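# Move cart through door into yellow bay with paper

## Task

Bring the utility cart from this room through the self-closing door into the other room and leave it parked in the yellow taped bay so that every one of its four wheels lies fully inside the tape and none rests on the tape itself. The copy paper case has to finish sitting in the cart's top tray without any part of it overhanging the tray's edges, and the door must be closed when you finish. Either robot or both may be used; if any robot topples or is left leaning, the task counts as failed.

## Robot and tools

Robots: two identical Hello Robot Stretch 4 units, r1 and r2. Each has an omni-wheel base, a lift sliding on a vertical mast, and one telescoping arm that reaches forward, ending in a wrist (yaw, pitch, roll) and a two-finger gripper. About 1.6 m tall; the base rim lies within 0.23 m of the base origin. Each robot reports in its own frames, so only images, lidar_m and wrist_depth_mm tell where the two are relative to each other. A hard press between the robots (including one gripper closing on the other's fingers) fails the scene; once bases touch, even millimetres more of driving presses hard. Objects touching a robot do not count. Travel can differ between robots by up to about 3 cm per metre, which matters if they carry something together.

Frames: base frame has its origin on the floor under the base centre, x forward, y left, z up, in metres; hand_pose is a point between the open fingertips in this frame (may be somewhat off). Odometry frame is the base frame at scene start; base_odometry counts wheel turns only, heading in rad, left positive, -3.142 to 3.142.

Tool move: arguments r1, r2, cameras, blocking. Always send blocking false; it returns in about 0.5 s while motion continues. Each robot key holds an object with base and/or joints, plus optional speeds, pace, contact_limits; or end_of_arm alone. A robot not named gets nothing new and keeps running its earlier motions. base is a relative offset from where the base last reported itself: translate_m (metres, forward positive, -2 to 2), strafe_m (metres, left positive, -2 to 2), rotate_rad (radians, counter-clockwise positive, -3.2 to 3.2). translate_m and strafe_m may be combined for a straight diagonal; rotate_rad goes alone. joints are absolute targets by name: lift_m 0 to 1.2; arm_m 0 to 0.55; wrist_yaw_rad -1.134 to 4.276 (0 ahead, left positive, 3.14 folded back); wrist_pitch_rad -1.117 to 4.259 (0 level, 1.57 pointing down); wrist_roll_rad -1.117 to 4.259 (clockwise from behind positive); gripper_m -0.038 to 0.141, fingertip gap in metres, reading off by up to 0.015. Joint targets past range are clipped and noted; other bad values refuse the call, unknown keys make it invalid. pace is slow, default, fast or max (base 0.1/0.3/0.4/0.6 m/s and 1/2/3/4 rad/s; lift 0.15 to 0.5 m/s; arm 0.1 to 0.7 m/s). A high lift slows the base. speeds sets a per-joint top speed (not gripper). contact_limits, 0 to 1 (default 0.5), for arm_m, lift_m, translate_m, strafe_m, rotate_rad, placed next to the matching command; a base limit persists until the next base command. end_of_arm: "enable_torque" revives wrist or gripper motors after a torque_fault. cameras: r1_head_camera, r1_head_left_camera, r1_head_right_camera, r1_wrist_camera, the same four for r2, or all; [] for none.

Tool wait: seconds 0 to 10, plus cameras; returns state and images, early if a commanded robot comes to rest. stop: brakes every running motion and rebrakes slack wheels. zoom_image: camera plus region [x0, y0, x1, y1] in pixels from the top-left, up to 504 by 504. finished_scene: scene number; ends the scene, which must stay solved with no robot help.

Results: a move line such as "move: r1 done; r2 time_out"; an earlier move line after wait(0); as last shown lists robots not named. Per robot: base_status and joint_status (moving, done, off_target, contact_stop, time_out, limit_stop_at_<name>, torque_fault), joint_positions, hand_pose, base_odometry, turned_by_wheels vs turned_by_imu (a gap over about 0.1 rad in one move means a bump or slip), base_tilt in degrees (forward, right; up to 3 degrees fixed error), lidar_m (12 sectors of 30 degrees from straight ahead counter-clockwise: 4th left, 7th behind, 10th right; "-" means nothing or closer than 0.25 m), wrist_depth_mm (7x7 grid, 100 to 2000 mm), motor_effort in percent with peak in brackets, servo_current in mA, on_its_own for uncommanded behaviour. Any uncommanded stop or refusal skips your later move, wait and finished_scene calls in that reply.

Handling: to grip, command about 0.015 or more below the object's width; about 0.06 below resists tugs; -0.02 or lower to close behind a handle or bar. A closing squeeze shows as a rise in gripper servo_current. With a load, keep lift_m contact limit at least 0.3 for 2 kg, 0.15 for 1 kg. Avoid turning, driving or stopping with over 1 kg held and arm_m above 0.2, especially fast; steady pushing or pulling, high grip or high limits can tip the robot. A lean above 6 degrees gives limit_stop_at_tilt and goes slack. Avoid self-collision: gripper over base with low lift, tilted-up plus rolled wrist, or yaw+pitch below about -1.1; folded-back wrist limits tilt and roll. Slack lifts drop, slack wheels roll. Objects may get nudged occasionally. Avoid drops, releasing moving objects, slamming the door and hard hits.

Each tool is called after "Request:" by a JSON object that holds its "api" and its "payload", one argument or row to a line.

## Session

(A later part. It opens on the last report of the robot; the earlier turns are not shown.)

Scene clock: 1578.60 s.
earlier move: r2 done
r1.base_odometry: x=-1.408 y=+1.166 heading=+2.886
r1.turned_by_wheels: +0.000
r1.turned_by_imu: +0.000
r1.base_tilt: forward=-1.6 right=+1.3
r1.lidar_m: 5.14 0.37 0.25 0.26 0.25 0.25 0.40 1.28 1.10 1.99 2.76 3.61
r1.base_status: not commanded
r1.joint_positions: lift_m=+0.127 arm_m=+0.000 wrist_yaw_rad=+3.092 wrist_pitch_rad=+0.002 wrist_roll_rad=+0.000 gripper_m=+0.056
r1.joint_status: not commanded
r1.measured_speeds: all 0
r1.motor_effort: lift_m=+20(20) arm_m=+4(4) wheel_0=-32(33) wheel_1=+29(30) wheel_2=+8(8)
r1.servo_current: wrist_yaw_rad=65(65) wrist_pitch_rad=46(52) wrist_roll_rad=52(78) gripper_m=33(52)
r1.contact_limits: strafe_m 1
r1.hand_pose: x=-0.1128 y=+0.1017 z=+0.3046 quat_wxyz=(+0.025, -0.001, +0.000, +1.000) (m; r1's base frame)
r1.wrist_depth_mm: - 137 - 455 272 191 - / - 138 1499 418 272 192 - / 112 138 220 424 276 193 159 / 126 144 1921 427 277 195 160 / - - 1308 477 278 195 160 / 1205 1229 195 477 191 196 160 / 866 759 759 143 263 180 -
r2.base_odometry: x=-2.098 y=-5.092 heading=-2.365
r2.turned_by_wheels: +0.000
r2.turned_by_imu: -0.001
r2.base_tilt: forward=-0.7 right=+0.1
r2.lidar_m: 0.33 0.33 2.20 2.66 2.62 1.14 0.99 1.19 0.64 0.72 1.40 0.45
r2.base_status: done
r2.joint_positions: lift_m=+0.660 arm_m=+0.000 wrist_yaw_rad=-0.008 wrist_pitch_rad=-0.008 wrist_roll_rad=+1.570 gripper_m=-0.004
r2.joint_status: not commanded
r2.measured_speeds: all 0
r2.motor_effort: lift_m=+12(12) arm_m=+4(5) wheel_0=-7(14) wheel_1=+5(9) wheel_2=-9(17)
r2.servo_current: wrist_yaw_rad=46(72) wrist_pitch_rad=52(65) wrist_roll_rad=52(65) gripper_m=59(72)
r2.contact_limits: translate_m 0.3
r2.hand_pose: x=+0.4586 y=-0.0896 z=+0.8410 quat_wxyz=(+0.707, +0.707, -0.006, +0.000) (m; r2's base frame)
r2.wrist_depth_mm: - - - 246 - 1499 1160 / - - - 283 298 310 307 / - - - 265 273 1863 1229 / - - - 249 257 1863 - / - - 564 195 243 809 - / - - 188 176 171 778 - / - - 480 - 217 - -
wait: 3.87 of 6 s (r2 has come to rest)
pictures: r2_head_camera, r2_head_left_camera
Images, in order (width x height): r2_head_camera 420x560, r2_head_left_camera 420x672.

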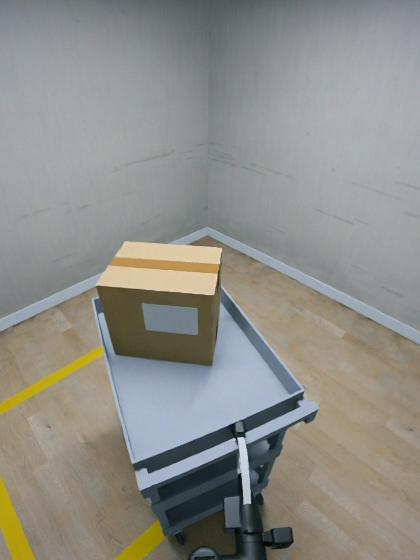

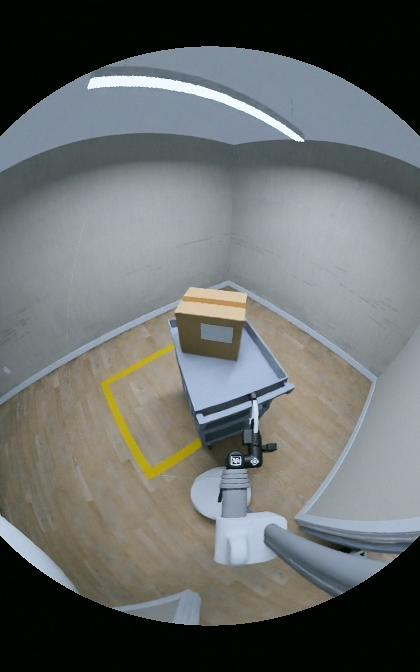

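Request:
{"api": "move", "payload": {
  "blocking": false,
  "r2": {"base":{"translate_m":0.06,"strafe_m":-0.22},"pace":"slow","contact_limits":{"translate_m":0.3}},
  "cameras": []
}}

Request:
{"api": "wait", "payload": {
  "seconds": 5,
  "cameras": []
}}

Request:
{"api": "move", "payload": {
  "blocking": false,
  "r2": {"base":{"rotate_rad":0.3},"pace":"slow","contact_limits":{"rotate_rad":0.3}},
  "cameras": []
}}

Request:
{"api": "wait", "payload": {
  "seconds": 5,
  "cameras": ["r2_head_camera","r2_head_left_camera"]
}}

Scene clock: 1595.23 s.
move: r2 moving
r1: as last shown
r1.lidar_m: 5.14 0.42 0.25 0.25 0.27 0.25 0.40 1.25 1.09 1.97 2.81 3.57
r1.motor_effort: lift_m=+20(20) arm_m=+4(4) wheel_0=-32(33) wheel_1=+29(29) wheel_2=+8(8)
r1.servo_current: wrist_yaw_rad=46(59) wrist_pitch_rad=39(46) wrist_roll_rad=52(65) gripper_m=39(46)
r1.contact_limits: strafe_m 1
r1.wrist_depth_mm: - 138 - 452 272 191 - / - 137 1537 418 273 192 - / 112 138 221 424 276 193 159 / 127 144 1308 427 278 196 160 / - - 1308 473 278 196 160 / 1205 1229 193 477 190 196 160 / 854 750 750 143 265 180 -
r2.base_odometry: x=-2.109 y=-5.086 heading=-2.365
r2.turned_by_wheels: -0.001
r2.turned_by_imu: +0.000
r2.base_tilt: forward=-0.7 right=+0.0
r2.lidar_m: 0.34 0.31 2.22 2.68 2.65 1.15 1.01 1.16 0.64 0.76 1.41 0.49
r2.base_status: translate_m moving; strafe_m moving
r2.joint_positions: lift_m=+0.660 arm_m=+0.000 wrist_yaw_rad=-0.003 wrist_pitch_rad=-0.008 wrist_roll_rad=+1.570 gripper_m=-0.004
r2.joint_status: not commanded
r2.measured_speeds: translate_m=+0.015 strafe_m=-0.048 rotate_rad=+0.001 lift_m=+0.000 arm_m=+0.000 wrist_yaw_rad=+0.019 wrist_pitch_rad=+0.000 wrist_roll_rad=+0.000
r2.motor_effort: lift_m=+12(12) arm_m=+4(5) wheel_0=+8(9) wheel_1=-8(8) wheel_2=-9(11)
r2.servo_current: wrist_yaw_rad=39(65) wrist_pitch_rad=59(59) wrist_roll_rad=46(52) gripper_m=59(65)
r2.contact_limits: translate_m 0.3
r2.hand_pose: x=+0.4590 y=-0.0884 z=+0.8410 quat_wxyz=(+0.707, +0.707, -0.004, +0.002) (m; r2's base frame)
r2.wrist_depth_mm: - - - 244 - 1618 1160 / - - - 283 297 309 1118 / - - - 265 276 1863 1229 / - - - 250 259 1921 - / - - 564 199 244 820 - / - - 186 177 171 768 - / - - 480 - 216 - -
pictures: none
No camera images: "cameras" was empty.

Scene clock: 1598.27 s.
earlier move: r2 done
r1.base_odometry: x=-1.408 y=+1.166 heading=+2.886
r1.turned_by_wheels: +0.000
r1.turned_by_imu: +0.000
r1.base_tilt: forward=-1.6 right=+1.3
r1.lidar_m: 5.14 0.42 0.25 0.25 0.25 0.25 0.42 3.68 1.11 1.97 2.81 3.61
r1.base_status: not commanded
r1.joint_positions: lift_m=+0.127 arm_m=+0.000 wrist_yaw_rad=+3.092 wrist_pitch_rad=+0.002 wrist_roll_rad=+0.000 gripper_m=+0.056
r1.joint_status: not commanded
r1.measured_speeds: all 0
r1.motor_effort: lift_m=+20(20) arm_m=+4(4) wheel_0=-32(33) wheel_1=+29(29) wheel_2=+8(8)
r1.servo_current: wrist_yaw_rad=59(65) wrist_pitch_rad=39(52) wrist_roll_rad=59(72) gripper_m=39(52)
r1.contact_limits: strafe_m 1
r1.hand_pose: x=-0.1128 y=+0.1017 z=+0.3046 quat_wxyz=(+0.025, -0.001, +0.000, +1.000) (m; r1's base frame)
r1.wrist_depth_mm: - 137 1229 449 271 191 - / - 138 1229 455 274 193 - / 112 138 224 462 274 193 159 / 126 144 1182 469 277 195 160 / - - 1336 477 278 196 160 / 1229 1205 194 477 191 196 160 / 854 759 759 143 264 180 -
r2.base_odometry: x=-2.295 y=-4.977 heading=-2.364
r2.turned_by_wheels: +0.001
r2.turned_by_imu: +0.003
r2.base_tilt: forward=-0.7 right=+0.1
r2.lidar_m: 0.28 0.27 2.29 2.79 2.85 1.12 - 0.53 0.51 0.62 1.21 0.47
r2.base_status: done
r2.joint_positions: lift_m=+0.660 arm_m=+0.000 wrist_yaw_rad=+0.007 wrist_pitch_rad=-0.008 wrist_roll_rad=+1.570 gripper_m=-0.004
r2.joint_status: not commanded
r2.measured_speeds: all 0
r2.motor_effort: lift_m=+12(12) arm_m=+4(5) wheel_0=+6(13) wheel_1=-4(8) wheel_2=-1(11)
r2.servo_current: wrist_yaw_rad=65(72) wrist_pitch_rad=52(59) wrist_roll_rad=52(65) gripper_m=59(65)
r2.contact_limits: translate_m 0.3
r2.hand_pose: x=+0.4598 y=-0.0854 z=+0.8410 quat_wxyz=(+0.707, +0.707, +0.000, +0.005) (m; r2's base frame)
r2.wrist_depth_mm: - - - - - 1618 1205 / - - - 291 - 1708 1229 / - - - 250 338 347 345 / - - - 214 289 1921 496 / - - - 195 253 1863 - / - - 186 176 182 759 - / - - 433 - 207 - -
wait: 3.03 of 5 s (r2 has come to rest)
pictures: none
No camera images: "cameras" was empty.

Scene clock: 1598.77 s.
move: r2 moving
r1: as last shown
r1.lidar_m: 5.15 0.38 0.25 0.25 0.25 0.25 0.41 3.66 1.11 2.00 2.79 3.62
r1.servo_current: wrist_yaw_rad=59(59) wrist_pitch_rad=39(46) wrist_roll_rad=33(65) gripper_m=39(46)
r1.contact_limits: strafe_m 1
r1.wrist_depth_mm: - 137 1281 452 271 191 - / - 138 - 418 273 191 - / 112 138 224 424 277 193 159 / 126 144 - 424 276 195 159 / - - 1308 469 278 195 160 / 1205 1205 193 477 190 196 160 / 854 759 759 143 263 180 -
r2.base_odometry: x=-2.295 y=-4.977 heading=-2.241
r2.turned_by_wheels: +0.123
r2.turned_by_imu: +0.118
r2.base_tilt: forward=-0.8 right=+0.1
r2.lidar_m: 0.28 0.29 2.33 3.01 2.83 1.12 3.78 0.50 0.53 0.68 1.59 0.47
r2.base_status: rotate_rad moving
r2.joint_positions: lift_m=+0.660 arm_m=+0.000 wrist_yaw_rad=-0.013 wrist_pitch_rad=-0.008 wrist_roll_rad=+1.570 gripper_m=-0.004
r2.joint_status: not commanded
r2.measured_speeds: translate_m=-0.003 strafe_m=+0.001 rotate_rad=+0.487 lift_m=+0.000 arm_m=+0.000 wrist_yaw_rad=-0.049 wrist_pitch_rad=+0.000 wrist_roll_rad=+0.000
r2.motor_effort: lift_m=+12(12) arm_m=+4(4) wheel_0=-13(13) wheel_1=-8(9) wheel_2=-18(18)
r2.servo_current: wrist_yaw_rad=72(72) wrist_pitch_rad=52(52) wrist_roll_rad=46(52) gripper_m=65(65)
r2.contact_limits: rotate_rad 0.3
r2.hand_pose: x=+0.4581 y=-0.0912 z=+0.8410 quat_wxyz=(+0.707, +0.707, -0.007, -0.002) (m; r2's base frame)
r2.wrist_depth_mm: - - - 279 - 1661 1229 / - - - 296 329 1464 1160 / - - - 289 338 1708 1255 / - - - 209 274 1863 512 / - - - 192 243 - - / - - 187 172 182 750 - / - - 442 - 209 - -
pictures: none
No camera images: "cameras" was empty.

Scene clock: 1599.67 s.
earlier move: r2 done
r1.base_odometry: x=-1.408 y=+1.166 heading=+2.886
r1.turned_by_wheels: +0.000
r1.turned_by_imu: +0.000
r1.base_tilt: forward=-1.6 right=+1.3
r1.lidar_m: 5.13 0.39 0.25 0.25 0.26 0.25 0.42 3.69 1.09 1.99 2.78 3.65
r1.base_status: not commanded
r1.joint_positions: lift_m=+0.127 arm_m=+0.000 wrist_yaw_rad=+3.092 wrist_pitch_rad=+0.002 wrist_roll_rad=+0.000 gripper_m=+0.056
r1.joint_status: not commanded
r1.measured_speeds: all 0
r1.motor_effort: lift_m=+20(20) arm_m=+4(4) wheel_0=-32(33) wheel_1=+29(29) wheel_2=+8(8)
r1.servo_current: wrist_yaw_rad=52(65) wrist_pitch_rad=46(52) wrist_roll_rad=46(65) gripper_m=39(46)
r1.contact_limits: strafe_m 1
r1.hand_pose: x=-0.1128 y=+0.1017 z=+0.3046 quat_wxyz=(+0.025, -0.001, +0.000, +1.000) (m; r1's base frame)
r1.wrist_depth_mm: - 137 - 452 272 191 - / - 138 - 415 273 192 - / 112 138 225 424 274 193 159 / 126 144 - 427 277 195 160 / - - 1336 473 277 196 160 / 1205 1205 193 477 191 196 160 / 878 768 768 143 264 180 -
r2.base_odometry: x=-2.295 y=-4.977 heading=-2.066
r2.turned_by_wheels: +0.175
r2.turned_by_imu: +0.166
r2.base_tilt: forward=-0.6 right=+0.1
r2.lidar_m: 0.34 0.36 2.46 2.91 1.52 1.10 1.13 0.50 0.55 0.86 1.87 0.48
r2.base_status: done
r2.joint_positions: lift_m=+0.660 arm_m=+0.000 wrist_yaw_rad=-0.002 wrist_pitch_rad=-0.008 wrist_roll_rad=+1.570 gripper_m=-0.004
r2.joint_status: not commanded
r2.measured_speeds: all 0
r2.motor_effort: lift_m=+12(12) arm_m=+4(4) wheel_0=-6(16) wheel_1=-5(9) wheel_2=-3(22)
r2.servo_current: wrist_yaw_rad=46(98) wrist_pitch_rad=52(59) wrist_roll_rad=52(59) gripper_m=65(65)
r2.contact_limits: rotate_rad 0.3
r2.hand_pose: x=+0.4591 y=-0.0879 z=+0.8410 quat_wxyz=(+0.707, +0.707, -0.003, +0.002) (m; r2's base frame)
r2.wrist_depth_mm: - - - 253 279 279 279 / - - - 263 271 1708 1255 / - - - 254 258 1863 535 / - - - 245 247 820 - / - - 477 196 239 831 - / - - 186 177 171 778 - / - - 517 - - - -
wait: 0.90 of 5 s (r2 has come to rest)
pictures: r2_head_camera, r2_head_left_camera
Images, in order (width x height): r2_head_camera 420x560, r2_head_left_camera 420x672.

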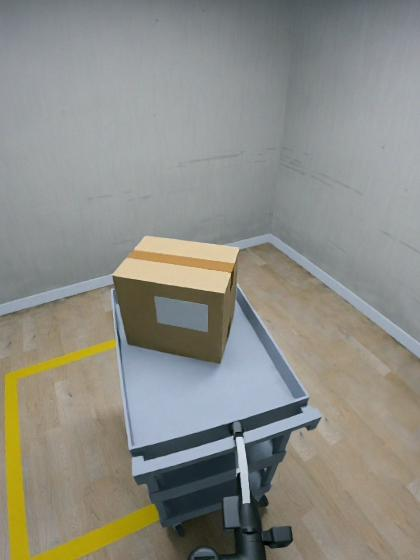

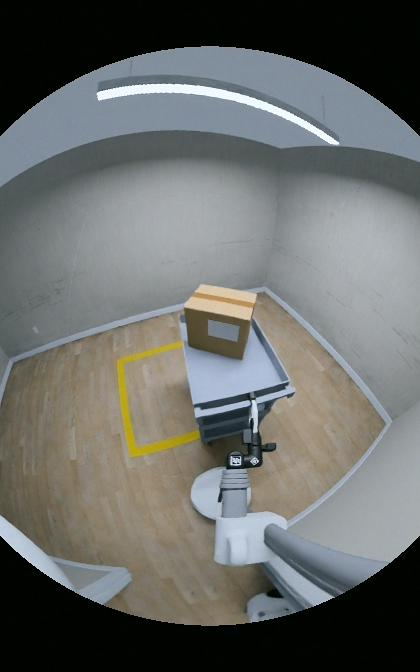

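Request:
{"api": "move", "payload": {
  "blocking": false,
  "r2": {"base":{"translate_m":0.07,"strafe_m":-0.38},"pace":"slow","contact_limits":{"translate_m":0.3}},
  "cameras": []
}}

Request:
{"api": "wait", "payload": {
  "seconds": 6,
  "cameras": []
}}

Request:
{"api": "move", "payload": {
  "blocking": false,
  "r2": {"base":{"rotate_rad":0.3},"pace":"slow","contact_limits":{"rotate_rad":0.3}},
  "cameras": []
}}

Request:
{"api": "wait", "payload": {
  "seconds": 5,
  "cameras": ["r2_head_camera","r2_head_left_camera"]
}}

Scene clock: 1612.30 s.
move: r2 moving
r1: as last shown
r1.lidar_m: 5.13 0.41 0.25 0.25 0.27 0.25 0.41 3.67 1.09 2.00 2.80 3.64
r1.motor_effort: lift_m=+20(20) arm_m=+4(4) wheel_0=-33(33) wheel_1=+29(29) wheel_2=+8(8)
r1.servo_current: wrist_yaw_rad=59(65) wrist_pitch_rad=39(46) wrist_roll_rad=52(52) gripper_m=39(46)
r1.contact_limits: strafe_m 1
r1.wrist_depth_mm: - 137 - 455 271 191 - / - 138 - 418 273 191 - / 112 138 224 424 276 194 159 / 126 144 - 430 278 195 160 / - - 1336 473 278 196 160 / 1255 1229 194 477 191 196 160 / 866 759 759 143 263 180 -
r2.base_odometry: x=-2.307 y=-4.973 heading=-2.066
r2.turned_by_wheels: +0.000
r2.turned_by_imu: +0.000
r2.base_tilt: forward=-0.6 right=+0.0
r2.lidar_m: 0.36 0.37 2.47 2.91 1.51 1.12 1.14 0.49 0.56 0.81 1.87 0.46
r2.base_status: translate_m moving; strafe_m moving
r2.joint_positions: lift_m=+0.660 arm_m=+0.000 wrist_yaw_rad=+0.000 wrist_pitch_rad=-0.008 wrist_roll_rad=+1.570 gripper_m=-0.004
r2.joint_status: not commanded
r2.measured_speeds: translate_m=+0.010 strafe_m=-0.051 rotate_rad=+0.001 lift_m=+0.000 arm_m=+0.000 wrist_yaw_rad=+0.018 wrist_pitch_rad=+0.000 wrist_roll_rad=+0.000
r2.motor_effort: lift_m=+12(12) arm_m=+4(4) wheel_0=+8(11) wheel_1=-7(9) wheel_2=-9(9)
r2.servo_current: wrist_yaw_rad=52(52) wrist_pitch_rad=52(59) wrist_roll_rad=52(52) gripper_m=59(65)
r2.contact_limits: translate_m 0.3
r2.hand_pose: x=+0.4593 y=-0.0875 z=+0.8410 quat_wxyz=(+0.707, +0.707, -0.003, +0.003) (m; r2's base frame)
r2.wrist_depth_mm: - - - 239 278 279 277 / - - - 263 267 1708 1229 / - - - 253 256 1808 512 / - - 683 243 247 820 - / - - 477 200 238 820 - / - - 187 177 171 788 - / - - 512 - - - -
pictures: none
No camera images: "cameras" was empty.

Scene clock: 1616.90 s.
earlier move: r2 done
r1.base_odometry: x=-1.408 y=+1.166 heading=+2.886
r1.turned_by_wheels: +0.000
r1.turned_by_imu: +0.000
r1.base_tilt: forward=-1.6 right=+1.3
r1.lidar_m: 5.16 0.39 0.25 0.25 0.26 0.25 0.42 3.69 1.10 1.99 2.79 3.64
r1.base_status: not commanded
r1.joint_positions: lift_m=+0.127 arm_m=+0.000 wrist_yaw_rad=+3.092 wrist_pitch_rad=+0.002 wrist_roll_rad=+0.000 gripper_m=+0.056
r1.joint_status: not commanded
r1.measured_speeds: all 0
r1.motor_effort: lift_m=+20(20) arm_m=+4(4) wheel_0=-32(33) wheel_1=+29(29) wheel_2=+8(8)
r1.servo_current: wrist_yaw_rad=39(65) wrist_pitch_rad=39(52) wrist_roll_rad=39(72) gripper_m=46(46)
r1.contact_limits: strafe_m 1
r1.hand_pose: x=-0.1128 y=+0.1017 z=+0.3046 quat_wxyz=(+0.025, -0.001, +0.000, +1.000) (m; r1's base frame)
r1.wrist_depth_mm: - 137 - 452 272 191 - / - 138 - 421 273 192 - / 112 138 224 427 276 195 160 / 127 144 - 430 277 194 159 / - - - 433 278 196 160 / 1205 1229 193 477 191 196 160 / 854 759 759 143 265 179 -
r2.base_odometry: x=-2.662 y=-4.859 heading=-2.066
r2.turned_by_wheels: +0.000
r2.turned_by_imu: +0.003
r2.base_tilt: forward=-0.7 right=+0.1
r2.lidar_m: 0.26 0.25 2.55 3.26 1.42 1.47 0.43 0.40 0.46 0.70 1.49 0.46
r2.base_status: done
r2.joint_positions: lift_m=+0.660 arm_m=+0.000 wrist_yaw_rad=+0.006 wrist_pitch_rad=-0.008 wrist_roll_rad=+1.570 gripper_m=-0.004
r2.joint_status: not commanded
r2.measured_speeds: all 0
r2.motor_effort: lift_m=+12(12) arm_m=+4(4) wheel_0=+6(16) wheel_1=-4(9) wheel_2=-3(9)
r2.servo_current: wrist_yaw_rad=46(65) wrist_pitch_rad=46(59) wrist_roll_rad=52(59) gripper_m=65(65)
r2.contact_limits: translate_m 0.3
r2.hand_pose: x=+0.4598 y=-0.0856 z=+0.8410 quat_wxyz=(+0.707, +0.707, -0.001, +0.005) (m; r2's base frame)
r2.wrist_depth_mm: - - - - - 1537 1229 / - - - 312 - 1756 1229 / - - - 324 355 359 1118 / - - - 228 310 1863 1308 / - - - 198 263 1863 512 / - - 187 175 182 1921 - / - - 439 - 204 - -
wait: 4.60 of 6 s (r2 has come to rest)
pictures: none
No camera images: "cameras" was empty.

Scene clock: 1617.40 s.
move: r2 moving
r1: as last shown
r1.lidar_m: 5.14 0.40 0.25 0.25 0.26 0.25 0.39 3.66 1.09 1.99 2.81 3.66
r1.motor_effort: lift_m=+20(20) arm_m=+4(4) wheel_0=-32(32) wheel_1=+29(29) wheel_2=+8(8)
r1.servo_current: wrist_yaw_rad=52(59) wrist_pitch_rad=46(46) wrist_roll_rad=33(52) gripper_m=39(46)
r1.contact_limits: strafe_m 1
r1.wrist_depth_mm: - 137 - 455 271 191 - / - 138 - 415 273 193 - / 112 138 224 427 274 193 159 / 126 144 - 424 277 194 159 / - - - 433 279 195 160 / 1205 1229 194 477 190 196 160 / 854 768 768 143 264 180 -
r2.base_odometry: x=-2.662 y=-4.858 heading=-1.942
r2.turned_by_wheels: +0.124
r2.turned_by_imu: +0.117
r2.base_tilt: forward=-0.7 right=+0.1
r2.lidar_m: 0.25 0.26 2.69 3.23 1.43 0.48 0.42 0.39 0.50 0.81 1.52 0.48
r2.base_status: rotate_rad moving
r2.joint_positions: lift_m=+0.660 arm_m=+0.000 wrist_yaw_rad=-0.012 wrist_pitch_rad=-0.008 wrist_roll_rad=+1.570 gripper_m=-0.004
r2.joint_status: not commanded
r2.measured_speeds: translate_m=-0.002 strafe_m=+0.002 rotate_rad=+0.488 lift_m=+0.000 arm_m=+0.000 wrist_yaw_rad=-0.043 wrist_pitch_rad=+0.000 wrist_roll_rad=+0.000
r2.motor_effort: lift_m=+12(12) arm_m=+4(4) wheel_0=-11(12) wheel_1=-7(8) wheel_2=-19(19)
r2.servo_current: wrist_yaw_rad=78(78) wrist_pitch_rad=59(59) wrist_roll_rad=39(59) gripper_m=59(65)
r2.contact_limits: rotate_rad 0.3
r2.hand_pose: x=+0.4582 y=-0.0910 z=+0.8410 quat_wxyz=(+0.707, +0.707, -0.007, -0.002) (m; r2's base frame)
r2.wrist_depth_mm: - - - - - 1661 1205 / - - - 304 - 1808 1255 / - - - 249 340 349 349 / - - - 216 287 1863 1255 / - - - 191 250 1921 539 / - - 183 167 182 759 - / - 430 427 - - - -
pictures: none
No camera images: "cameras" was empty.

Scene clock: 1618.30 s.
earlier move: r2 done
r1.base_odometry: x=-1.408 y=+1.166 heading=+2.886
r1.turned_by_wheels: +0.000
r1.turned_by_imu: +0.000
r1.base_tilt: forward=-1.6 right=+1.3
r1.lidar_m: 5.14 0.41 0.25 0.25 0.25 0.25 0.42 3.64 1.09 1.97 2.82 3.59
r1.base_status: not commanded
r1.joint_positions: lift_m=+0.127 arm_m=+0.000 wrist_yaw_rad=+3.092 wrist_pitch_rad=+0.002 wrist_roll_rad=+0.000 gripper_m=+0.056
r1.joint_status: not commanded
r1.measured_speeds: all 0
r1.motor_effort: lift_m=+20(20) arm_m=+4(4) wheel_0=-32(33) wheel_1=+29(29) wheel_2=+8(8)
r1.servo_current: wrist_yaw_rad=59(72) wrist_pitch_rad=39(52) wrist_roll_rad=46(59) gripper_m=46(46)
r1.contact_limits: strafe_m 1
r1.hand_pose: x=-0.1128 y=+0.1017 z=+0.3046 quat_wxyz=(+0.025, -0.001, +0.000, +1.000) (m; r1's base frame)
r1.wrist_depth_mm: - 137 - 455 271 191 - / - 138 - 418 273 192 - / 112 138 224 424 276 193 159 / 127 144 - 430 276 195 159 / - - - 430 276 195 160 / 1205 1229 193 480 191 195 160 / 854 759 750 143 265 180 -
r2.base_odometry: x=-2.662 y=-4.859 heading=-1.767
r2.turned_by_wheels: +0.175
r2.turned_by_imu: +0.166
r2.base_tilt: forward=-0.7 right=+0.0
r2.lidar_m: 0.35 0.31 3.00 3.22 1.44 0.46 0.38 0.43 0.53 1.13 1.54 0.47
r2.base_status: done
r2.joint_positions: lift_m=+0.660 arm_m=+0.000 wrist_yaw_rad=+0.000 wrist_pitch_rad=-0.008 wrist_roll_rad=+1.570 gripper_m=-0.004
r2.joint_status: not commanded
r2.measured_speeds: all 0
r2.motor_effort: lift_m=+12(12) arm_m=+3(4) wheel_0=-5(16) wheel_1=-6(9) wheel_2=-5(22)
r2.servo_current: wrist_yaw_rad=46(78) wrist_pitch_rad=52(59) wrist_roll_rad=46(59) gripper_m=65(65)
r2.contact_limits: rotate_rad 0.3
r2.hand_pose: x=+0.4593 y=-0.0873 z=+0.8410 quat_wxyz=(+0.707, +0.707, -0.003, +0.003) (m; r2's base frame)
r2.wrist_depth_mm: - - - 243 - 1618 1160 / - - - 281 297 307 307 / - - - 265 274 1808 1229 / - - - 249 260 1808 - / - - 559 196 243 831 - / - - 188 176 173 768 - / - - 484 - 220 - -
wait: 0.90 of 5 s (r2 has come to rest)
pictures: r2_head_camera, r2_head_left_camera
Images, in order (width x height): r2_head_camera 420x560, r2_head_left_camera 420x672.

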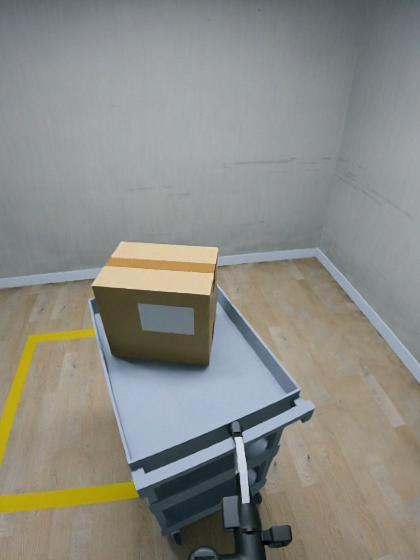

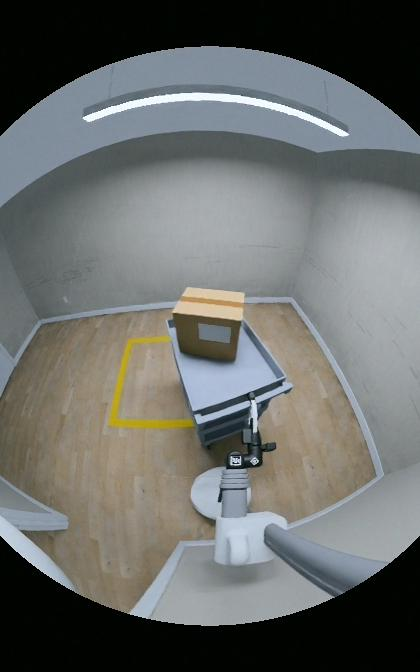

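Request:
{"api": "move", "payload": {
  "blocking": false,
  "r2": {"base":{"translate_m":0.06,"strafe_m":-0.13},"pace":"slow","contact_limits":{"translate_m":0.3}},
  "cameras": []
}}

Request:
{"api": "wait", "payload": {
  "seconds": 5,
  "cameras": ["r2_head_camera"]
}}

Request:
{"api": "move", "payload": {
  "blocking": false,
  "r2": {"base":{"translate_m":0.28,"strafe_m":0.12},"pace":"slow","contact_limits":{"translate_m":0.3}},
  "cameras": []
}}

Request:
{"api": "wait", "payload": {
  "seconds": 6,
  "cameras": ["r2_head_camera","r2_head_left_camera"]
}}

Scene clock: 1631.97 s.
move: r2 moving
r1: as last shown
r1.lidar_m: 5.14 0.42 0.25 0.25 0.26 0.25 0.39 3.67 1.10 1.96 2.81 3.60
r1.servo_current: wrist_yaw_rad=52(65) wrist_pitch_rad=39(46) wrist_roll_rad=59(65) gripper_m=39(46)
r1.contact_limits: strafe_m 1
r1.wrist_depth_mm: - 137 - 452 271 191 - / - 138 - 415 273 192 - / 112 138 224 427 274 194 160 / 126 144 - 427 276 195 160 / - - - 430 278 195 160 / 1205 1229 194 480 191 196 160 / 866 759 759 143 265 180 -
r2.base_odometry: x=-2.674 y=-4.861 heading=-1.767
r2.turned_by_wheels: +0.000
r2.turned_by_imu: +0.000
r2.base_tilt: forward=-0.7 right=+0.1
r2.lidar_m: 0.34 0.32 3.02 3.25 1.43 0.48 0.41 0.43 0.55 1.13 1.55 0.48
r2.base_status: translate_m moving; strafe_m moving
r2.joint_positions: lift_m=+0.660 arm_m=+0.000 wrist_yaw_rad=+0.000 wrist_pitch_rad=-0.008 wrist_roll_rad=+1.570 gripper_m=-0.004
r2.joint_status: not commanded
r2.measured_speeds: translate_m=+0.021 strafe_m=-0.045 rotate_rad=+0.001 lift_m=+0.000 arm_m=+0.000 wrist_yaw_rad=+0.000 wrist_pitch_rad=+0.000 wrist_roll_rad=+0.000
r2.motor_effort: lift_m=+12(12) arm_m=+0(1) wheel_0=+11(12) wheel_1=-5(8) wheel_2=-8(11)
r2.servo_current: wrist_yaw_rad=46(52) wrist_pitch_rad=52(59) wrist_roll_rad=39(59) gripper_m=59(59)
r2.contact_limits: translate_m 0.3
r2.hand_pose: x=+0.4593 y=-0.0873 z=+0.8410 quat_wxyz=(+0.707, +0.707, -0.003, +0.003) (m; r2's base frame)
r2.wrist_depth_mm: - - - 243 - 1661 1160 / - - - 282 298 307 1118 / - - - 265 273 1808 1229 / - - - 250 260 1921 - / - - 569 199 244 820 - / - - 187 176 172 768 - / - - 484 - 219 - -
pictures: none
No camera images: "cameras" was empty.

Scene clock: 1634.17 s.
earlier move: r2 done
r1.base_odometry: x=-1.408 y=+1.166 heading=+2.886
r1.turned_by_wheels: +0.000
r1.turned_by_imu: +0.000
r1.base_tilt: forward=-1.6 right=+1.3
r1.lidar_m: 5.14 0.43 0.25 0.25 0.26 0.25 0.43 3.69 1.10 2.00 2.79 3.62
r1.base_status: not commanded
r1.joint_positions: lift_m=+0.127 arm_m=+0.000 wrist_yaw_rad=+3.092 wrist_pitch_rad=+0.002 wrist_roll_rad=+0.000 gripper_m=+0.056
r1.joint_status: not commanded
r1.measured_speeds: all 0
r1.motor_effort: lift_m=+20(20) arm_m=+4(4) wheel_0=-32(33) wheel_1=+29(29) wheel_2=+8(8)
r1.servo_current: wrist_yaw_rad=46(78) wrist_pitch_rad=33(52) wrist_roll_rad=59(65) gripper_m=39(46)
r1.contact_limits: strafe_m 1
r1.hand_pose: x=-0.1128 y=+0.1017 z=+0.3046 quat_wxyz=(+0.025, -0.001, +0.000, +1.000) (m; r1's base frame)
r1.wrist_depth_mm: - 137 - 455 272 191 - / - 138 - 418 273 192 - / 112 138 225 427 276 193 159 / 127 144 - 427 277 195 159 / - - - 430 278 195 160 / 1229 1182 194 480 191 196 160 / 854 750 759 143 264 180 -
r2.base_odometry: x=-2.801 y=-4.892 heading=-1.767
r2.turned_by_wheels: +0.000
r2.turned_by_imu: +0.001
r2.base_tilt: forward=-0.7 right=+0.1
r2.lidar_m: 0.31 0.27 2.94 3.36 1.56 0.52 0.47 0.43 0.60 1.21 1.39 0.47
r2.base_status: done
r2.joint_positions: lift_m=+0.660 arm_m=+0.000 wrist_yaw_rad=+0.004 wrist_pitch_rad=-0.008 wrist_roll_rad=+1.570 gripper_m=-0.004
r2.joint_status: not commanded
r2.measured_speeds: all 0
r2.motor_effort: lift_m=+12(12) arm_m=-1(1) wheel_0=+6(15) wheel_1=-3(8) wheel_2=-2(11)
r2.servo_current: wrist_yaw_rad=33(59) wrist_pitch_rad=52(59) wrist_roll_rad=52(59) gripper_m=59(65)
r2.contact_limits: translate_m 0.3
r2.hand_pose: x=+0.4596 y=-0.0864 z=+0.8410 quat_wxyz=(+0.707, +0.707, -0.002, +0.004) (m; r2's base frame)
r2.wrist_depth_mm: - - - 281 - 1808 1205 / - - - 297 330 1537 1160 / - - - 231 334 1756 1255 / - - - 209 274 1808 512 / - - - 193 247 1921 - / - - 187 177 173 788 - / - - 449 - 211 - -
wait: 2.20 of 5 s (r2 has come to rest)
pictures: r2_head_camera
Images, in order (width x height): r2_head_camera 420x560.

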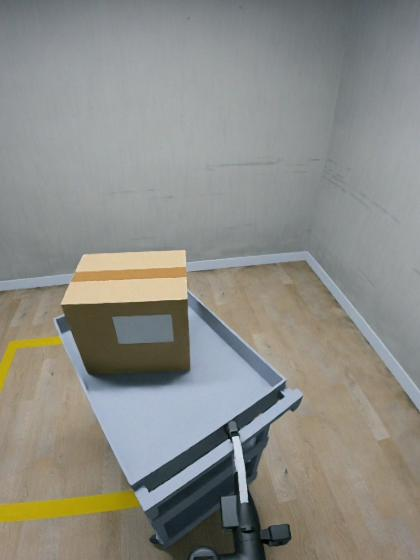

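Scene clock: 1634.67 s.
move: r2 moving
r1: as last shown
r1.lidar_m: 5.13 0.40 0.25 0.25 0.26 0.25 0.40 3.68 1.10 2.00 2.78 3.65
r1.motor_effort: lift_m=+20(20) arm_m=+4(4) wheel_0=-32(32) wheel_1=+29(29) wheel_2=+8(8)
r1.servo_current: wrist_yaw_rad=33(59) wrist_pitch_rad=39(46) wrist_roll_rad=26(65) gripper_m=39(46)
r1.contact_limits: strafe_m 1
r1.wrist_depth_mm: - 137 - 452 272 191 - / - 138 - 415 274 192 - / 112 138 224 424 274 193 159 / 126 144 - 430 277 195 160 / - - - 433 279 195 160 / 1205 1229 193 477 191 196 160 / 866 759 759 143 265 180 -
r2.base_odometry: x=-2.799 y=-4.905 heading=-1.767
r2.turned_by_wheels: +0.000
r2.turned_by_imu: +0.000
r2.base_tilt: forward=-0.7 right=+0.1
r2.lidar_m: 0.27 0.27 2.94 3.37 1.54 0.54 0.46 0.47 0.61 1.24 1.39 0.45
r2.base_status: translate_m moving; strafe_m moving
r2.joint_positions: lift_m=+0.660 arm_m=+0.000 wrist_yaw_rad=+0.000 wrist_pitch_rad=-0.008 wrist_roll_rad=+1.570 gripper_m=-0.004
r2.joint_status: not commanded
r2.measured_speeds: translate_m=+0.048 strafe_m=+0.019 rotate_rad=+0.000 lift_m=+0.000 arm_m=+0.000 wrist_yaw_rad=-0.037 wrist_pitch_rad=+0.000 wrist_roll_rad=+0.000
r2.motor_effort: lift_m=+12(12) arm_m=-2(2) wheel_0=+6(9) wheel_1=+7(8) wheel_2=-12(12)
r2.servo_current: wrist_yaw_rad=52(52) wrist_pitch_rad=52(59) wrist_roll_rad=52(52) gripper_m=59(59)
r2.contact_limits: translate_m 0.3
r2.hand_pose: x=+0.4593 y=-0.0875 z=+0.8410 quat_wxyz=(+0.707, +0.707, -0.003, +0.003) (m; r2's base frame)
r2.wrist_depth_mm: - - - 287 - 1808 1205 / - - - 290 336 1576 1182 / - - - 234 330 1576 1255 / - - - 211 276 1921 508 / - - - 191 247 - - / - - 186 175 172 768 - / - - 445 - 211 - -
pictures: none
No camera images: "cameras" was empty.

Scene clock: 1638.40 s.
earlier move: r2 done
r1.base_odometry: x=-1.408 y=+1.166 heading=+2.886
r1.turned_by_wheels: +0.000
r1.turned_by_imu: +0.000
r1.base_tilt: forward=-1.6 right=+1.3
r1.lidar_m: 5.15 0.41 0.25 0.25 0.25 0.25 0.41 3.66 1.10 1.98 2.81 3.64
r1.base_status: not commanded
r1.joint_positions: lift_m=+0.127 arm_m=+0.000 wrist_yaw_rad=+3.092 wrist_pitch_rad=+0.002 wrist_roll_rad=+0.000 gripper_m=+0.056
r1.joint_status: not commanded
r1.measured_speeds: all 0
r1.motor_effort: lift_m=+20(20) arm_m=+4(4) wheel_0=-32(33) wheel_1=+29(29) wheel_2=+8(8)
r1.servo_current: wrist_yaw_rad=33(65) wrist_pitch_rad=39(52) wrist_roll_rad=52(65) gripper_m=39(52)
r1.contact_limits: strafe_m 1
r1.hand_pose: x=-0.1128 y=+0.1017 z=+0.3046 quat_wxyz=(+0.025, -0.001, +0.000, +1.000) (m; r1's base frame)
r1.wrist_depth_mm: - 137 - 452 271 191 - / - 138 - 418 272 192 - / 112 138 224 424 276 193 159 / 126 144 - 427 277 195 160 / - - - 436 277 195 160 / 1205 1229 193 477 191 196 160 / 866 750 759 143 265 180 -
r2.base_odometry: x=-2.738 y=-5.190 heading=-1.767
r2.turned_by_wheels: +0.000
r2.turned_by_imu: -0.002
r2.base_tilt: forward=-0.7 right=+0.0
r2.lidar_m: 0.32 0.31 2.59 3.27 1.63 0.81 0.75 0.73 0.93 1.44 1.49 0.45
r2.base_status: done
r2.joint_positions: lift_m=+0.660 arm_m=+0.000 wrist_yaw_rad=-0.007 wrist_pitch_rad=-0.008 wrist_roll_rad=+1.570 gripper_m=-0.004
r2.joint_status: not commanded
r2.measured_speeds: all 0
r2.motor_effort: lift_m=+12(12) arm_m=-3(4) wheel_0=+1(9) wheel_1=+3(9) wheel_2=-8(18)
r2.servo_current: wrist_yaw_rad=65(65) wrist_pitch_rad=52(59) wrist_roll_rad=39(59) gripper_m=59(72)
r2.contact_limits: translate_m 0.3
r2.hand_pose: x=+0.4586 y=-0.0896 z=+0.8410 quat_wxyz=(+0.707, +0.707, -0.005, +0.000) (m; r2's base frame)
r2.wrist_depth_mm: - - - 254 - 1808 1229 / - - - 290 307 309 319 / - - - 270 274 1661 1255 / - - - 252 257 1708 - / - - 554 193 244 820 - / - 462 187 176 172 - - / - - 469 - 216 - -
wait: 3.73 of 6 s (r2 has come to rest)
pictures: r2_head_camera, r2_head_left_camera
Images, in order (width x height): r2_head_camera 420x560, r2_head_left_camera 420x672.

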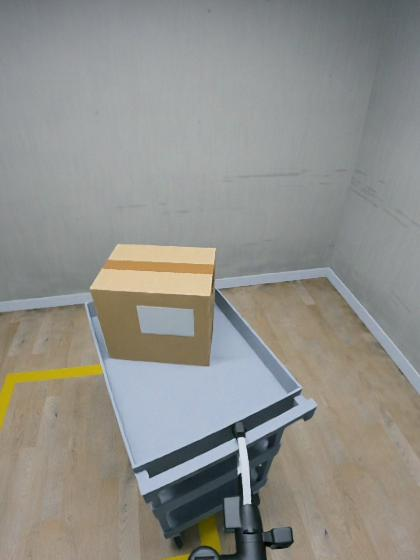

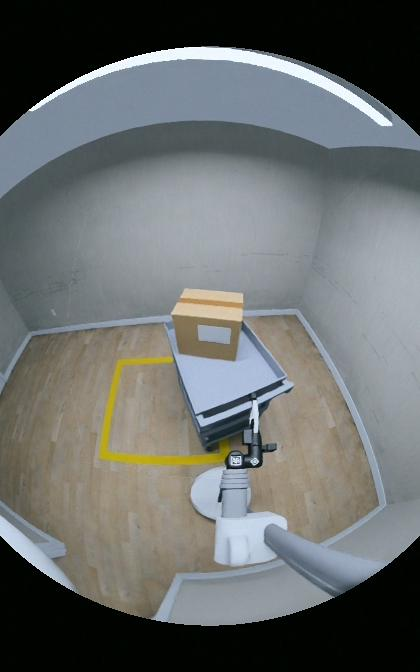

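Request:
{"api": "move", "payload": {
  "blocking": false,
  "r2": {"base":{"translate_m":0.06,"strafe_m":-0.31},"pace":"slow","contact_limits":{"translate_m":0.3}},
  "cameras": []
}}

Request:
{"api": "wait", "payload": {
  "seconds": 6,
  "cameras": []
}}

Request:
{"api": "move", "payload": {
  "blocking": false,
  "r2": {"base":{"rotate_rad":0.35},"pace":"slow","contact_limits":{"rotate_rad":0.3}},
  "cameras": []
}}

Request:
{"api": "wait", "payload": {
  "seconds": 5,
  "cameras": ["r2_head_camera","r2_head_left_camera"]
}}

Scene clock: 1673.03 s.
move: r2 moving
r1: as last shown
r1.lidar_m: 5.13 0.39 0.25 0.25 0.25 0.25 0.43 3.68 1.09 1.96 2.79 3.64
r1.servo_current: wrist_yaw_rad=52(65) wrist_pitch_rad=39(46) wrist_roll_rad=46(59) gripper_m=39(46)
r1.contact_limits: strafe_m 1
r1.wrist_depth_mm: - 137 - 455 272 191 - / - 138 - 415 273 191 - / 112 138 224 421 276 193 159 / 126 144 - 430 277 195 160 / - - - 430 277 195 160 / 1205 1205 194 477 191 196 160 / 866 750 750 143 264 180 -
r2.base_odometry: x=-2.751 y=-5.190 heading=-1.768
r2.turned_by_wheels: +0.000
r2.turned_by_imu: +0.000
r2.base_tilt: forward=-0.7 right=+0.1
r2.lidar_m: 0.30 0.31 2.61 3.29 1.62 0.82 0.74 0.77 0.98 1.44 1.47 0.46
r2.base_status: translate_m moving; strafe_m moving
r2.joint_positions: lift_m=+0.660 arm_m=+0.000 wrist_yaw_rad=-0.003 wrist_pitch_rad=-0.008 wrist_roll_rad=+1.570 gripper_m=-0.004
r2.joint_status: not commanded
r2.measured_speeds: translate_m=+0.009 strafe_m=-0.050 rotate_rad=+0.000 lift_m=+0.000 arm_m=+0.000 wrist_yaw_rad=+0.013 wrist_pitch_rad=+0.000 wrist_roll_rad=+0.000
r2.motor_effort: lift_m=+12(12) arm_m=-3(4) wheel_0=+7(8) wheel_1=-7(9) wheel_2=-9(10)
r2.servo_current: wrist_yaw_rad=46(65) wrist_pitch_rad=52(52) wrist_roll_rad=46(65) gripper_m=59(59)
r2.contact_limits: translate_m 0.3
r2.hand_pose: x=+0.4590 y=-0.0883 z=+0.8410 quat_wxyz=(+0.707, +0.707, -0.004, +0.002) (m; r2's base frame)
r2.wrist_depth_mm: - - - 252 - 1756 1205 / - - - 289 306 309 304 / - - - 270 273 1756 1255 / - - - 251 257 1708 - / - - 559 199 245 809 - / - 462 187 176 172 - - / - - 469 - - - -
pictures: none
No camera images: "cameras" was empty.

Scene clock: 1676.93 s.
earlier move: r2 done
r1.base_odometry: x=-1.408 y=+1.166 heading=+2.886
r1.turned_by_wheels: +0.000
r1.turned_by_imu: +0.000
r1.base_tilt: forward=-1.6 right=+1.3
r1.lidar_m: 5.15 0.39 0.25 0.25 0.25 0.25 0.39 3.70 1.09 1.98 2.80 3.63
r1.base_status: not commanded
r1.joint_positions: lift_m=+0.127 arm_m=+0.000 wrist_yaw_rad=+3.092 wrist_pitch_rad=+0.002 wrist_roll_rad=+0.000 gripper_m=+0.056
r1.joint_status: not commanded
r1.measured_speeds: all 0
r1.motor_effort: lift_m=+20(20) arm_m=+4(4) wheel_0=-32(33) wheel_1=+29(29) wheel_2=+8(8)
r1.servo_current: wrist_yaw_rad=46(72) wrist_pitch_rad=46(52) wrist_roll_rad=46(65) gripper_m=46(46)
r1.contact_limits: strafe_m 1
r1.hand_pose: x=-0.1128 y=+0.1017 z=+0.3046 quat_wxyz=(+0.025, -0.001, +0.000, +1.000) (m; r1's base frame)
r1.wrist_depth_mm: - 137 - 452 271 191 - / - 138 - 424 274 192 - / 112 138 225 424 274 193 160 / 126 144 - 427 276 195 160 / - - - 433 278 196 160 / 1205 1205 194 480 191 195 160 / 842 768 759 143 265 180 -
r2.base_odometry: x=-3.054 y=-5.188 heading=-1.767
r2.turned_by_wheels: +0.000
r2.turned_by_imu: +0.003
r2.base_tilt: forward=-0.7 right=+0.0
r2.lidar_m: 0.26 0.25 2.56 3.57 1.91 0.86 0.78 0.78 0.99 1.13 1.16 0.50
r2.base_status: done
r2.joint_positions: lift_m=+0.660 arm_m=+0.000 wrist_yaw_rad=+0.007 wrist_pitch_rad=-0.008 wrist_roll_rad=+1.570 gripper_m=-0.004
r2.joint_status: not commanded
r2.measured_speeds: all 0
r2.motor_effort: lift_m=+12(12) arm_m=-3(4) wheel_0=+7(14) wheel_1=-5(9) wheel_2=-2(10)
r2.servo_current: wrist_yaw_rad=46(65) wrist_pitch_rad=52(59) wrist_roll_rad=46(65) gripper_m=59(72)
r2.contact_limits: translate_m 0.3
r2.hand_pose: x=+0.4599 y=-0.0853 z=+0.8410 quat_wxyz=(+0.707, +0.707, +0.000, +0.005) (m; r2's base frame)
r2.wrist_depth_mm: - - - - - 1708 1205 / - - - 315 - 1708 1229 / - - - 324 351 359 355 / - - - 229 286 1708 1336 / - - - 197 257 1708 508 / - - 181 174 182 683 - / - - 452 - 204 - -
wait: 3.90 of 6 s (r2 has come to rest)
pictures: none
No camera images: "cameras" was empty.

Scene clock: 1677.43 s.
move: r2 moving
r1: as last shown
r1.lidar_m: 5.15 0.40 0.25 0.25 0.25 0.25 0.43 3.66 1.10 1.99 2.80 3.65
r1.servo_current: wrist_yaw_rad=52(59) wrist_pitch_rad=46(46) wrist_roll_rad=59(59) gripper_m=46(46)
r1.contact_limits: strafe_m 1
r1.wrist_depth_mm: - 137 - 452 270 191 - / - 138 - 421 272 192 - / 112 138 224 424 276 194 159 / 127 144 - 424 277 195 160 / - - - 436 278 195 160 / 1182 1205 194 477 192 195 160 / 854 759 759 143 264 180 -
r2.base_odometry: x=-3.054 y=-5.188 heading=-1.644
r2.turned_by_wheels: +0.124
r2.turned_by_imu: +0.118
r2.base_tilt: forward=-0.7 right=+0.1
r2.lidar_m: 0.26 0.25 2.85 3.25 1.90 0.82 0.76 0.80 1.10 1.14 1.20 0.49
r2.base_status: rotate_rad moving
r2.joint_positions: lift_m=+0.660 arm_m=+0.000 wrist_yaw_rad=-0.013 wrist_pitch_rad=-0.008 wrist_roll_rad=+1.570 gripper_m=-0.004
r2.joint_status: not commanded
r2.measured_speeds: translate_m=+0.000 strafe_m=+0.000 rotate_rad=+0.489 lift_m=+0.000 arm_m=+0.000 wrist_yaw_rad=-0.035 wrist_pitch_rad=+0.000 wrist_roll_rad=+0.000
r2.motor_effort: lift_m=+12(12) arm_m=-1(4) wheel_0=-10(12) wheel_1=-8(8) wheel_2=-18(19)
r2.servo_current: wrist_yaw_rad=72(72) wrist_pitch_rad=59(59) wrist_roll_rad=52(65) gripper_m=52(59)
r2.contact_limits: rotate_rad 0.3
r2.hand_pose: x=+0.4581 y=-0.0912 z=+0.8410 quat_wxyz=(+0.707, +0.707, -0.007, -0.002) (m; r2's base frame)
r2.wrist_depth_mm: - - - - - 1661 1229 / - - - 303 - 1756 1229 / - - - 254 345 349 347 / - - - 218 282 1756 1281 / - - - 191 250 1708 508 / - - 178 168 181 707 - / - 145 427 - - - -
pictures: none
No camera images: "cameras" was empty.

Scene clock: 1678.40 s.
earlier move: r2 done
r1.base_odometry: x=-1.408 y=+1.166 heading=+2.886
r1.turned_by_wheels: +0.000
r1.turned_by_imu: +0.000
r1.base_tilt: forward=-1.6 right=+1.3
r1.lidar_m: 5.14 0.40 0.25 0.25 0.25 0.25 0.42 3.66 1.07 1.98 2.79 3.63
r1.base_status: not commanded
r1.joint_positions: lift_m=+0.127 arm_m=+0.000 wrist_yaw_rad=+3.092 wrist_pitch_rad=+0.002 wrist_roll_rad=+0.000 gripper_m=+0.056
r1.joint_status: not commanded
r1.measured_speeds: all 0
r1.motor_effort: lift_m=+20(20) arm_m=+4(4) wheel_0=-32(33) wheel_1=+29(29) wheel_2=+8(8)
r1.servo_current: wrist_yaw_rad=59(72) wrist_pitch_rad=39(52) wrist_roll_rad=46(59) gripper_m=46(46)
r1.contact_limits: strafe_m 1
r1.hand_pose: x=-0.1128 y=+0.1017 z=+0.3046 quat_wxyz=(+0.025, -0.001, +0.000, +1.000) (m; r1's base frame)
r1.wrist_depth_mm: - 137 - 452 271 191 - / - 138 - 418 274 192 - / 112 139 225 424 276 193 159 / 126 144 - 427 276 195 159 / - - - 436 278 195 160 / 1205 1229 193 477 191 196 160 / 866 750 750 143 264 180 -
r2.base_odometry: x=-3.054 y=-5.188 heading=-1.418
r2.turned_by_wheels: +0.225
r2.turned_by_imu: +0.211
r2.base_tilt: forward=-0.7 right=+0.0
r2.lidar_m: 0.36 0.32 3.61 1.92 0.91 0.77 0.76 0.87 1.15 1.15 1.26 0.46
r2.base_status: done
r2.joint_positions: lift_m=+0.660 arm_m=+0.000 wrist_yaw_rad=+0.001 wrist_pitch_rad=-0.008 wrist_roll_rad=+1.570 gripper_m=-0.004
r2.joint_status: not commanded
r2.measured_speeds: all 0
r2.motor_effort: lift_m=+12(12) arm_m=+2(4) wheel_0=-6(14) wheel_1=-5(10) wheel_2=-5(21)
r2.servo_current: wrist_yaw_rad=52(91) wrist_pitch_rad=46(59) wrist_roll_rad=39(65) gripper_m=65(65)
r2.contact_limits: rotate_rad 0.3
r2.hand_pose: x=+0.4594 y=-0.0871 z=+0.8410 quat_wxyz=(+0.707, +0.707, -0.002, +0.003) (m; r2's base frame)
r2.wrist_depth_mm: - - - 243 301 1576 1160 / - - - 279 294 309 307 / - - - 264 270 1661 1255 / - - - 251 256 768 - / - - 554 196 243 831 - / - 477 187 176 173 - - / - - 484 - 220 - -
wait: 0.97 of 5 s (r2 has come to rest)
pictures: r2_head_camera, r2_head_left_camera
Images, in order (width x height): r2_head_camera 420x560, r2_head_left_camera 420x672.

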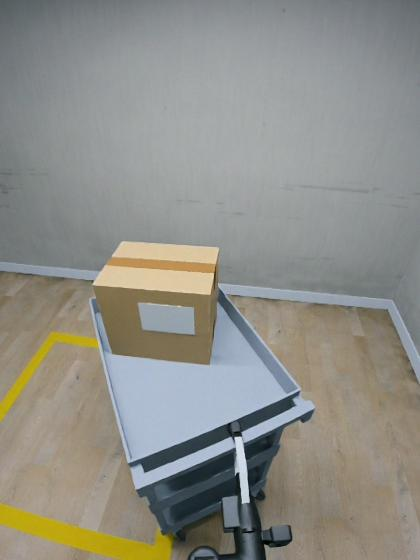

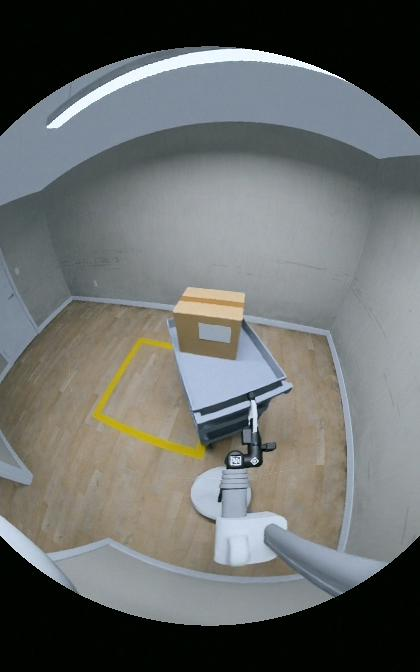

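Request:
{"api": "move", "payload": {
  "blocking": false,
  "r2": {"base":{"translate_m":0.08,"strafe_m":-0.31},"pace":"slow","contact_limits":{"translate_m":0.3}},
  "cameras": []
}}

Request:
{"api": "wait", "payload": {
  "seconds": 6,
  "cameras": []
}}

Request:
{"api": "move", "payload": {
  "blocking": false,
  "r2": {"base":{"rotate_rad":0.35},"pace":"slow","contact_limits":{"rotate_rad":0.3}},
  "cameras": []
}}

Request:
{"api": "wait", "payload": {
  "seconds": 5,
  "cameras": ["r2_head_camera","r2_head_left_camera"]
}}

Scene clock: 1692.10 s.
move: r2 moving
r1: as last shown
r1.lidar_m: 5.14 0.40 0.25 0.25 0.26 0.25 0.42 3.69 1.10 1.99 2.80 3.63
r1.servo_current: wrist_yaw_rad=59(65) wrist_pitch_rad=39(52) wrist_roll_rad=52(52) gripper_m=39(46)
r1.contact_limits: strafe_m 1
r1.wrist_depth_mm: - 137 - 452 271 191 - / - 138 - 418 274 193 - / 112 138 224 427 274 193 159 / 127 144 - 427 277 195 160 / - - - 433 279 195 160 / 1182 1205 193 480 191 196 160 / 854 768 750 143 264 180 -
r2.base_odometry: x=-3.065 y=-5.193 heading=-1.418
r2.turned_by_wheels: +0.000
r2.turned_by_imu: +0.001
r2.base_tilt: forward=-0.7 right=+0.1
r2.lidar_m: 0.36 0.32 3.62 1.91 0.94 0.77 0.75 0.87 1.12 1.13 1.28 0.45
r2.base_status: translate_m moving; strafe_m moving
r2.joint_positions: lift_m=+0.660 arm_m=+0.000 wrist_yaw_rad=+0.001 wrist_pitch_rad=-0.008 wrist_roll_rad=+1.570 gripper_m=-0.004
r2.joint_status: not commanded
r2.measured_speeds: translate_m=+0.014 strafe_m=-0.049 rotate_rad=+0.003 lift_m=+0.000 arm_m=+0.000 wrist_yaw_rad=+0.004 wrist_pitch_rad=+0.000 wrist_roll_rad=+0.000
r2.motor_effort: lift_m=+12(12) arm_m=+4(4) wheel_0=+12(12) wheel_1=-6(9) wheel_2=-6(8)
r2.servo_current: wrist_yaw_rad=46(59) wrist_pitch_rad=52(52) wrist_roll_rad=52(52) gripper_m=59(59)
r2.contact_limits: translate_m 0.3
r2.hand_pose: x=+0.4594 y=-0.0871 z=+0.8410 quat_wxyz=(+0.707, +0.707, -0.002, +0.003) (m; r2's base frame)
r2.wrist_depth_mm: - - - 241 - 1464 1160 / - - - 279 296 306 1098 / - - - 265 270 1661 1281 / - - - 250 257 1537 - / - - 554 200 243 820 - / - 477 187 178 172 - - / - - 484 - 219 - -
pictures: none
No camera images: "cameras" was empty.

Scene clock: 1696.03 s.
earlier move: r2 done
r1.base_odometry: x=-1.408 y=+1.166 heading=+2.886
r1.turned_by_wheels: +0.000
r1.turned_by_imu: +0.000
r1.base_tilt: forward=-1.6 right=+1.3
r1.lidar_m: 5.15 0.38 0.25 0.25 0.25 0.25 0.42 3.67 1.08 2.00 2.79 3.64
r1.base_status: not commanded
r1.joint_positions: lift_m=+0.127 arm_m=+0.000 wrist_yaw_rad=+3.092 wrist_pitch_rad=+0.002 wrist_roll_rad=+0.000 gripper_m=+0.056
r1.joint_status: not commanded
r1.measured_speeds: all 0
r1.motor_effort: lift_m=+20(20) arm_m=+4(4) wheel_0=-32(33) wheel_1=+29(29) wheel_2=+8(8)
r1.servo_current: wrist_yaw_rad=52(72) wrist_pitch_rad=39(52) wrist_roll_rad=52(65) gripper_m=46(46)
r1.contact_limits: strafe_m 1
r1.hand_pose: x=-0.1128 y=+0.1017 z=+0.3046 quat_wxyz=(+0.025, -0.001, +0.000, +1.000) (m; r1's base frame)
r1.wrist_depth_mm: - 137 - 455 272 190 - / - 138 - 421 273 192 - / 112 138 224 424 276 194 159 / 127 144 - 427 276 195 159 / - - - 430 278 195 160 / 1205 1205 194 477 191 195 160 / 854 768 750 143 264 180 -
r2.base_odometry: x=-3.348 y=-5.314 heading=-1.418
r2.turned_by_wheels: +0.000
r2.turned_by_imu: +0.002
r2.base_tilt: forward=-0.6 right=+0.1
r2.lidar_m: 0.25 0.25 3.48 2.24 1.09 0.91 0.92 1.02 0.88 0.84 0.97 0.51
r2.base_status: done
r2.joint_positions: lift_m=+0.660 arm_m=+0.000 wrist_yaw_rad=+0.007 wrist_pitch_rad=-0.008 wrist_roll_rad=+1.570 gripper_m=-0.004
r2.joint_status: not commanded
r2.measured_speeds: all 0
r2.motor_effort: lift_m=+12(12) arm_m=+4(4) wheel_0=+7(16) wheel_1=-4(9) wheel_2=-2(8)
r2.servo_current: wrist_yaw_rad=59(72) wrist_pitch_rad=52(59) wrist_roll_rad=39(59) gripper_m=59(65)
r2.contact_limits: translate_m 0.3
r2.hand_pose: x=+0.4599 y=-0.0854 z=+0.8410 quat_wxyz=(+0.707, +0.707, +0.000, +0.005) (m; r2's base frame)
r2.wrist_depth_mm: - - - - - 1499 1229 / - - - 325 - 1499 1255 / - - - 286 355 355 1182 / - - - 236 317 1618 1255 / - - - 201 260 1708 500 / - - 177 170 181 1756 - / - - 469 - 208 - -
wait: 3.93 of 6 s (r2 has come to rest)
pictures: none
No camera images: "cameras" was empty.

Scene clock: 1696.53 s.
move: r2 moving
r1: as last shown
r1.lidar_m: 5.15 0.40 0.25 0.26 0.25 0.25 0.43 3.66 1.08 1.98 2.80 3.60
r1.servo_current: wrist_yaw_rad=46(59) wrist_pitch_rad=39(46) wrist_roll_rad=26(65) gripper_m=33(46)
r1.contact_limits: strafe_m 1
r1.wrist_depth_mm: - 138 - 452 271 191 - / - 138 - 418 273 192 - / 112 138 225 427 276 193 159 / 127 144 - 430 277 195 159 / - - - 433 277 196 160 / 1205 1229 194 480 191 196 160 / 866 750 759 143 264 180 -
r2.base_odometry: x=-3.348 y=-5.314 heading=-1.295
r2.turned_by_wheels: +0.124
r2.turned_by_imu: +0.119
r2.base_tilt: forward=-0.8 right=+0.1
r2.lidar_m: 0.25 0.28 3.88 2.20 1.02 0.90 0.91 0.96 0.85 0.85 1.03 0.51
r2.base_status: rotate_rad moving
r2.joint_positions: lift_m=+0.660 arm_m=+0.000 wrist_yaw_rad=-0.012 wrist_pitch_rad=-0.008 wrist_roll_rad=+1.570 gripper_m=-0.004
r2.joint_status: not commanded
r2.measured_speeds: translate_m=-0.001 strafe_m=+0.000 rotate_rad=+0.487 lift_m=+0.000 arm_m=+0.000 wrist_yaw_rad=-0.043 wrist_pitch_rad=+0.000 wrist_roll_rad=+0.000
r2.motor_effort: lift_m=+12(12) arm_m=+4(4) wheel_0=-13(13) wheel_1=-8(9) wheel_2=-16(16)
r2.servo_current: wrist_yaw_rad=72(72) wrist_pitch_rad=52(52) wrist_roll_rad=46(59) gripper_m=52(59)
r2.contact_limits: rotate_rad 0.3
r2.hand_pose: x=+0.4583 y=-0.0907 z=+0.8410 quat_wxyz=(+0.707, +0.707, -0.007, -0.001) (m; r2's base frame)
r2.wrist_depth_mm: - - - - - 1499 1229 / - - - 306 - 1499 1229 / - - - 314 347 353 394 / - - - 220 286 1661 1308 / - - - 191 252 1756 517 / - - 178 169 181 707 - / - 421 421 - 199 - -
pictures: none
No camera images: "cameras" was empty.

Scene clock: 1697.50 s.
earlier move: r2 done
r1.base_odometry: x=-1.408 y=+1.166 heading=+2.886
r1.turned_by_wheels: +0.000
r1.turned_by_imu: +0.000
r1.base_tilt: forward=-1.6 right=+1.3
r1.lidar_m: 5.14 0.41 0.25 0.25 0.26 0.25 0.42 3.68 1.12 1.96 2.81 3.67
r1.base_status: not commanded
r1.joint_positions: lift_m=+0.127 arm_m=+0.000 wrist_yaw_rad=+3.092 wrist_pitch_rad=+0.002 wrist_roll_rad=+0.000 gripper_m=+0.056
r1.joint_status: not commanded
r1.measured_speeds: all 0
r1.motor_effort: lift_m=+20(20) arm_m=+4(4) wheel_0=-32(33) wheel_1=+29(29) wheel_2=+8(8)
r1.servo_current: wrist_yaw_rad=46(65) wrist_pitch_rad=39(52) wrist_roll_rad=33(65) gripper_m=46(46)
r1.contact_limits: strafe_m 1
r1.hand_pose: x=-0.1128 y=+0.1017 z=+0.3046 quat_wxyz=(+0.025, -0.001, +0.000, +1.000) (m; r1's base frame)
r1.wrist_depth_mm: - 137 - 452 271 191 - / - 138 - 421 274 191 - / 112 138 224 424 274 193 159 / 127 144 - 427 276 194 159 / - - - 430 277 195 160 / 1205 1205 194 480 191 195 160 / 866 750 768 143 265 181 -
r2.base_odometry: x=-3.348 y=-5.314 heading=-1.069
r2.turned_by_wheels: +0.225
r2.turned_by_imu: +0.213
r2.base_tilt: forward=-0.7 right=+0.1
r2.lidar_m: 0.34 0.32 3.40 1.29 0.96 0.90 0.94 0.89 0.85 0.91 1.26 0.48
r2.base_status: done
r2.joint_positions: lift_m=+0.660 arm_m=+0.000 wrist_yaw_rad=+0.003 wrist_pitch_rad=-0.008 wrist_roll_rad=+1.570 gripper_m=-0.004
r2.joint_status: not commanded
r2.measured_speeds: all 0
r2.motor_effort: lift_m=+12(12) arm_m=-4(4) wheel_0=-5(15) wheel_1=-5(10) wheel_2=-5(20)
r2.servo_current: wrist_yaw_rad=52(85) wrist_pitch_rad=52(52) wrist_roll_rad=52(59) gripper_m=59(59)
r2.contact_limits: rotate_rad 0.3
r2.hand_pose: x=+0.4595 y=-0.0866 z=+0.8410 quat_wxyz=(+0.707, +0.707, -0.002, +0.004) (m; r2's base frame)
r2.wrist_depth_mm: - - - 242 294 297 1098 / - - - 274 283 300 1138 / - - - 260 265 1661 512 / - - - 248 255 831 - / - - 517 196 243 831 - / - - 187 177 173 768 - / - - 492 - 218 - -
wait: 0.97 of 5 s (r2 has come to rest)
pictures: r2_head_camera, r2_head_left_camera
Images, in order (width x height): r2_head_camera 420x560, r2_head_left_camera 420x672.

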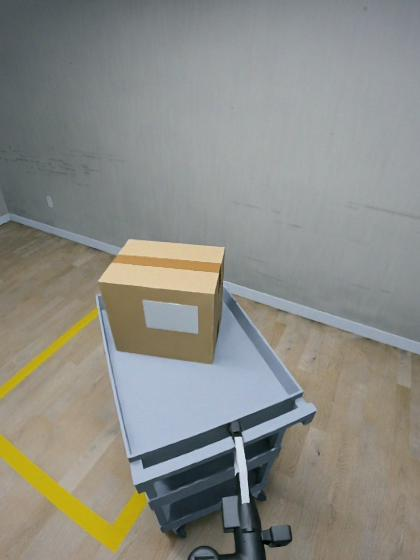

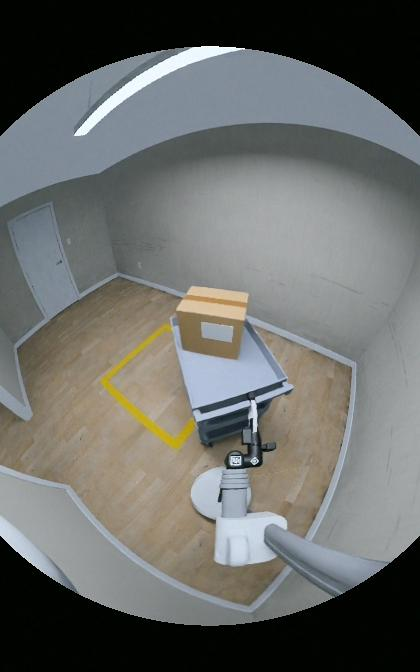

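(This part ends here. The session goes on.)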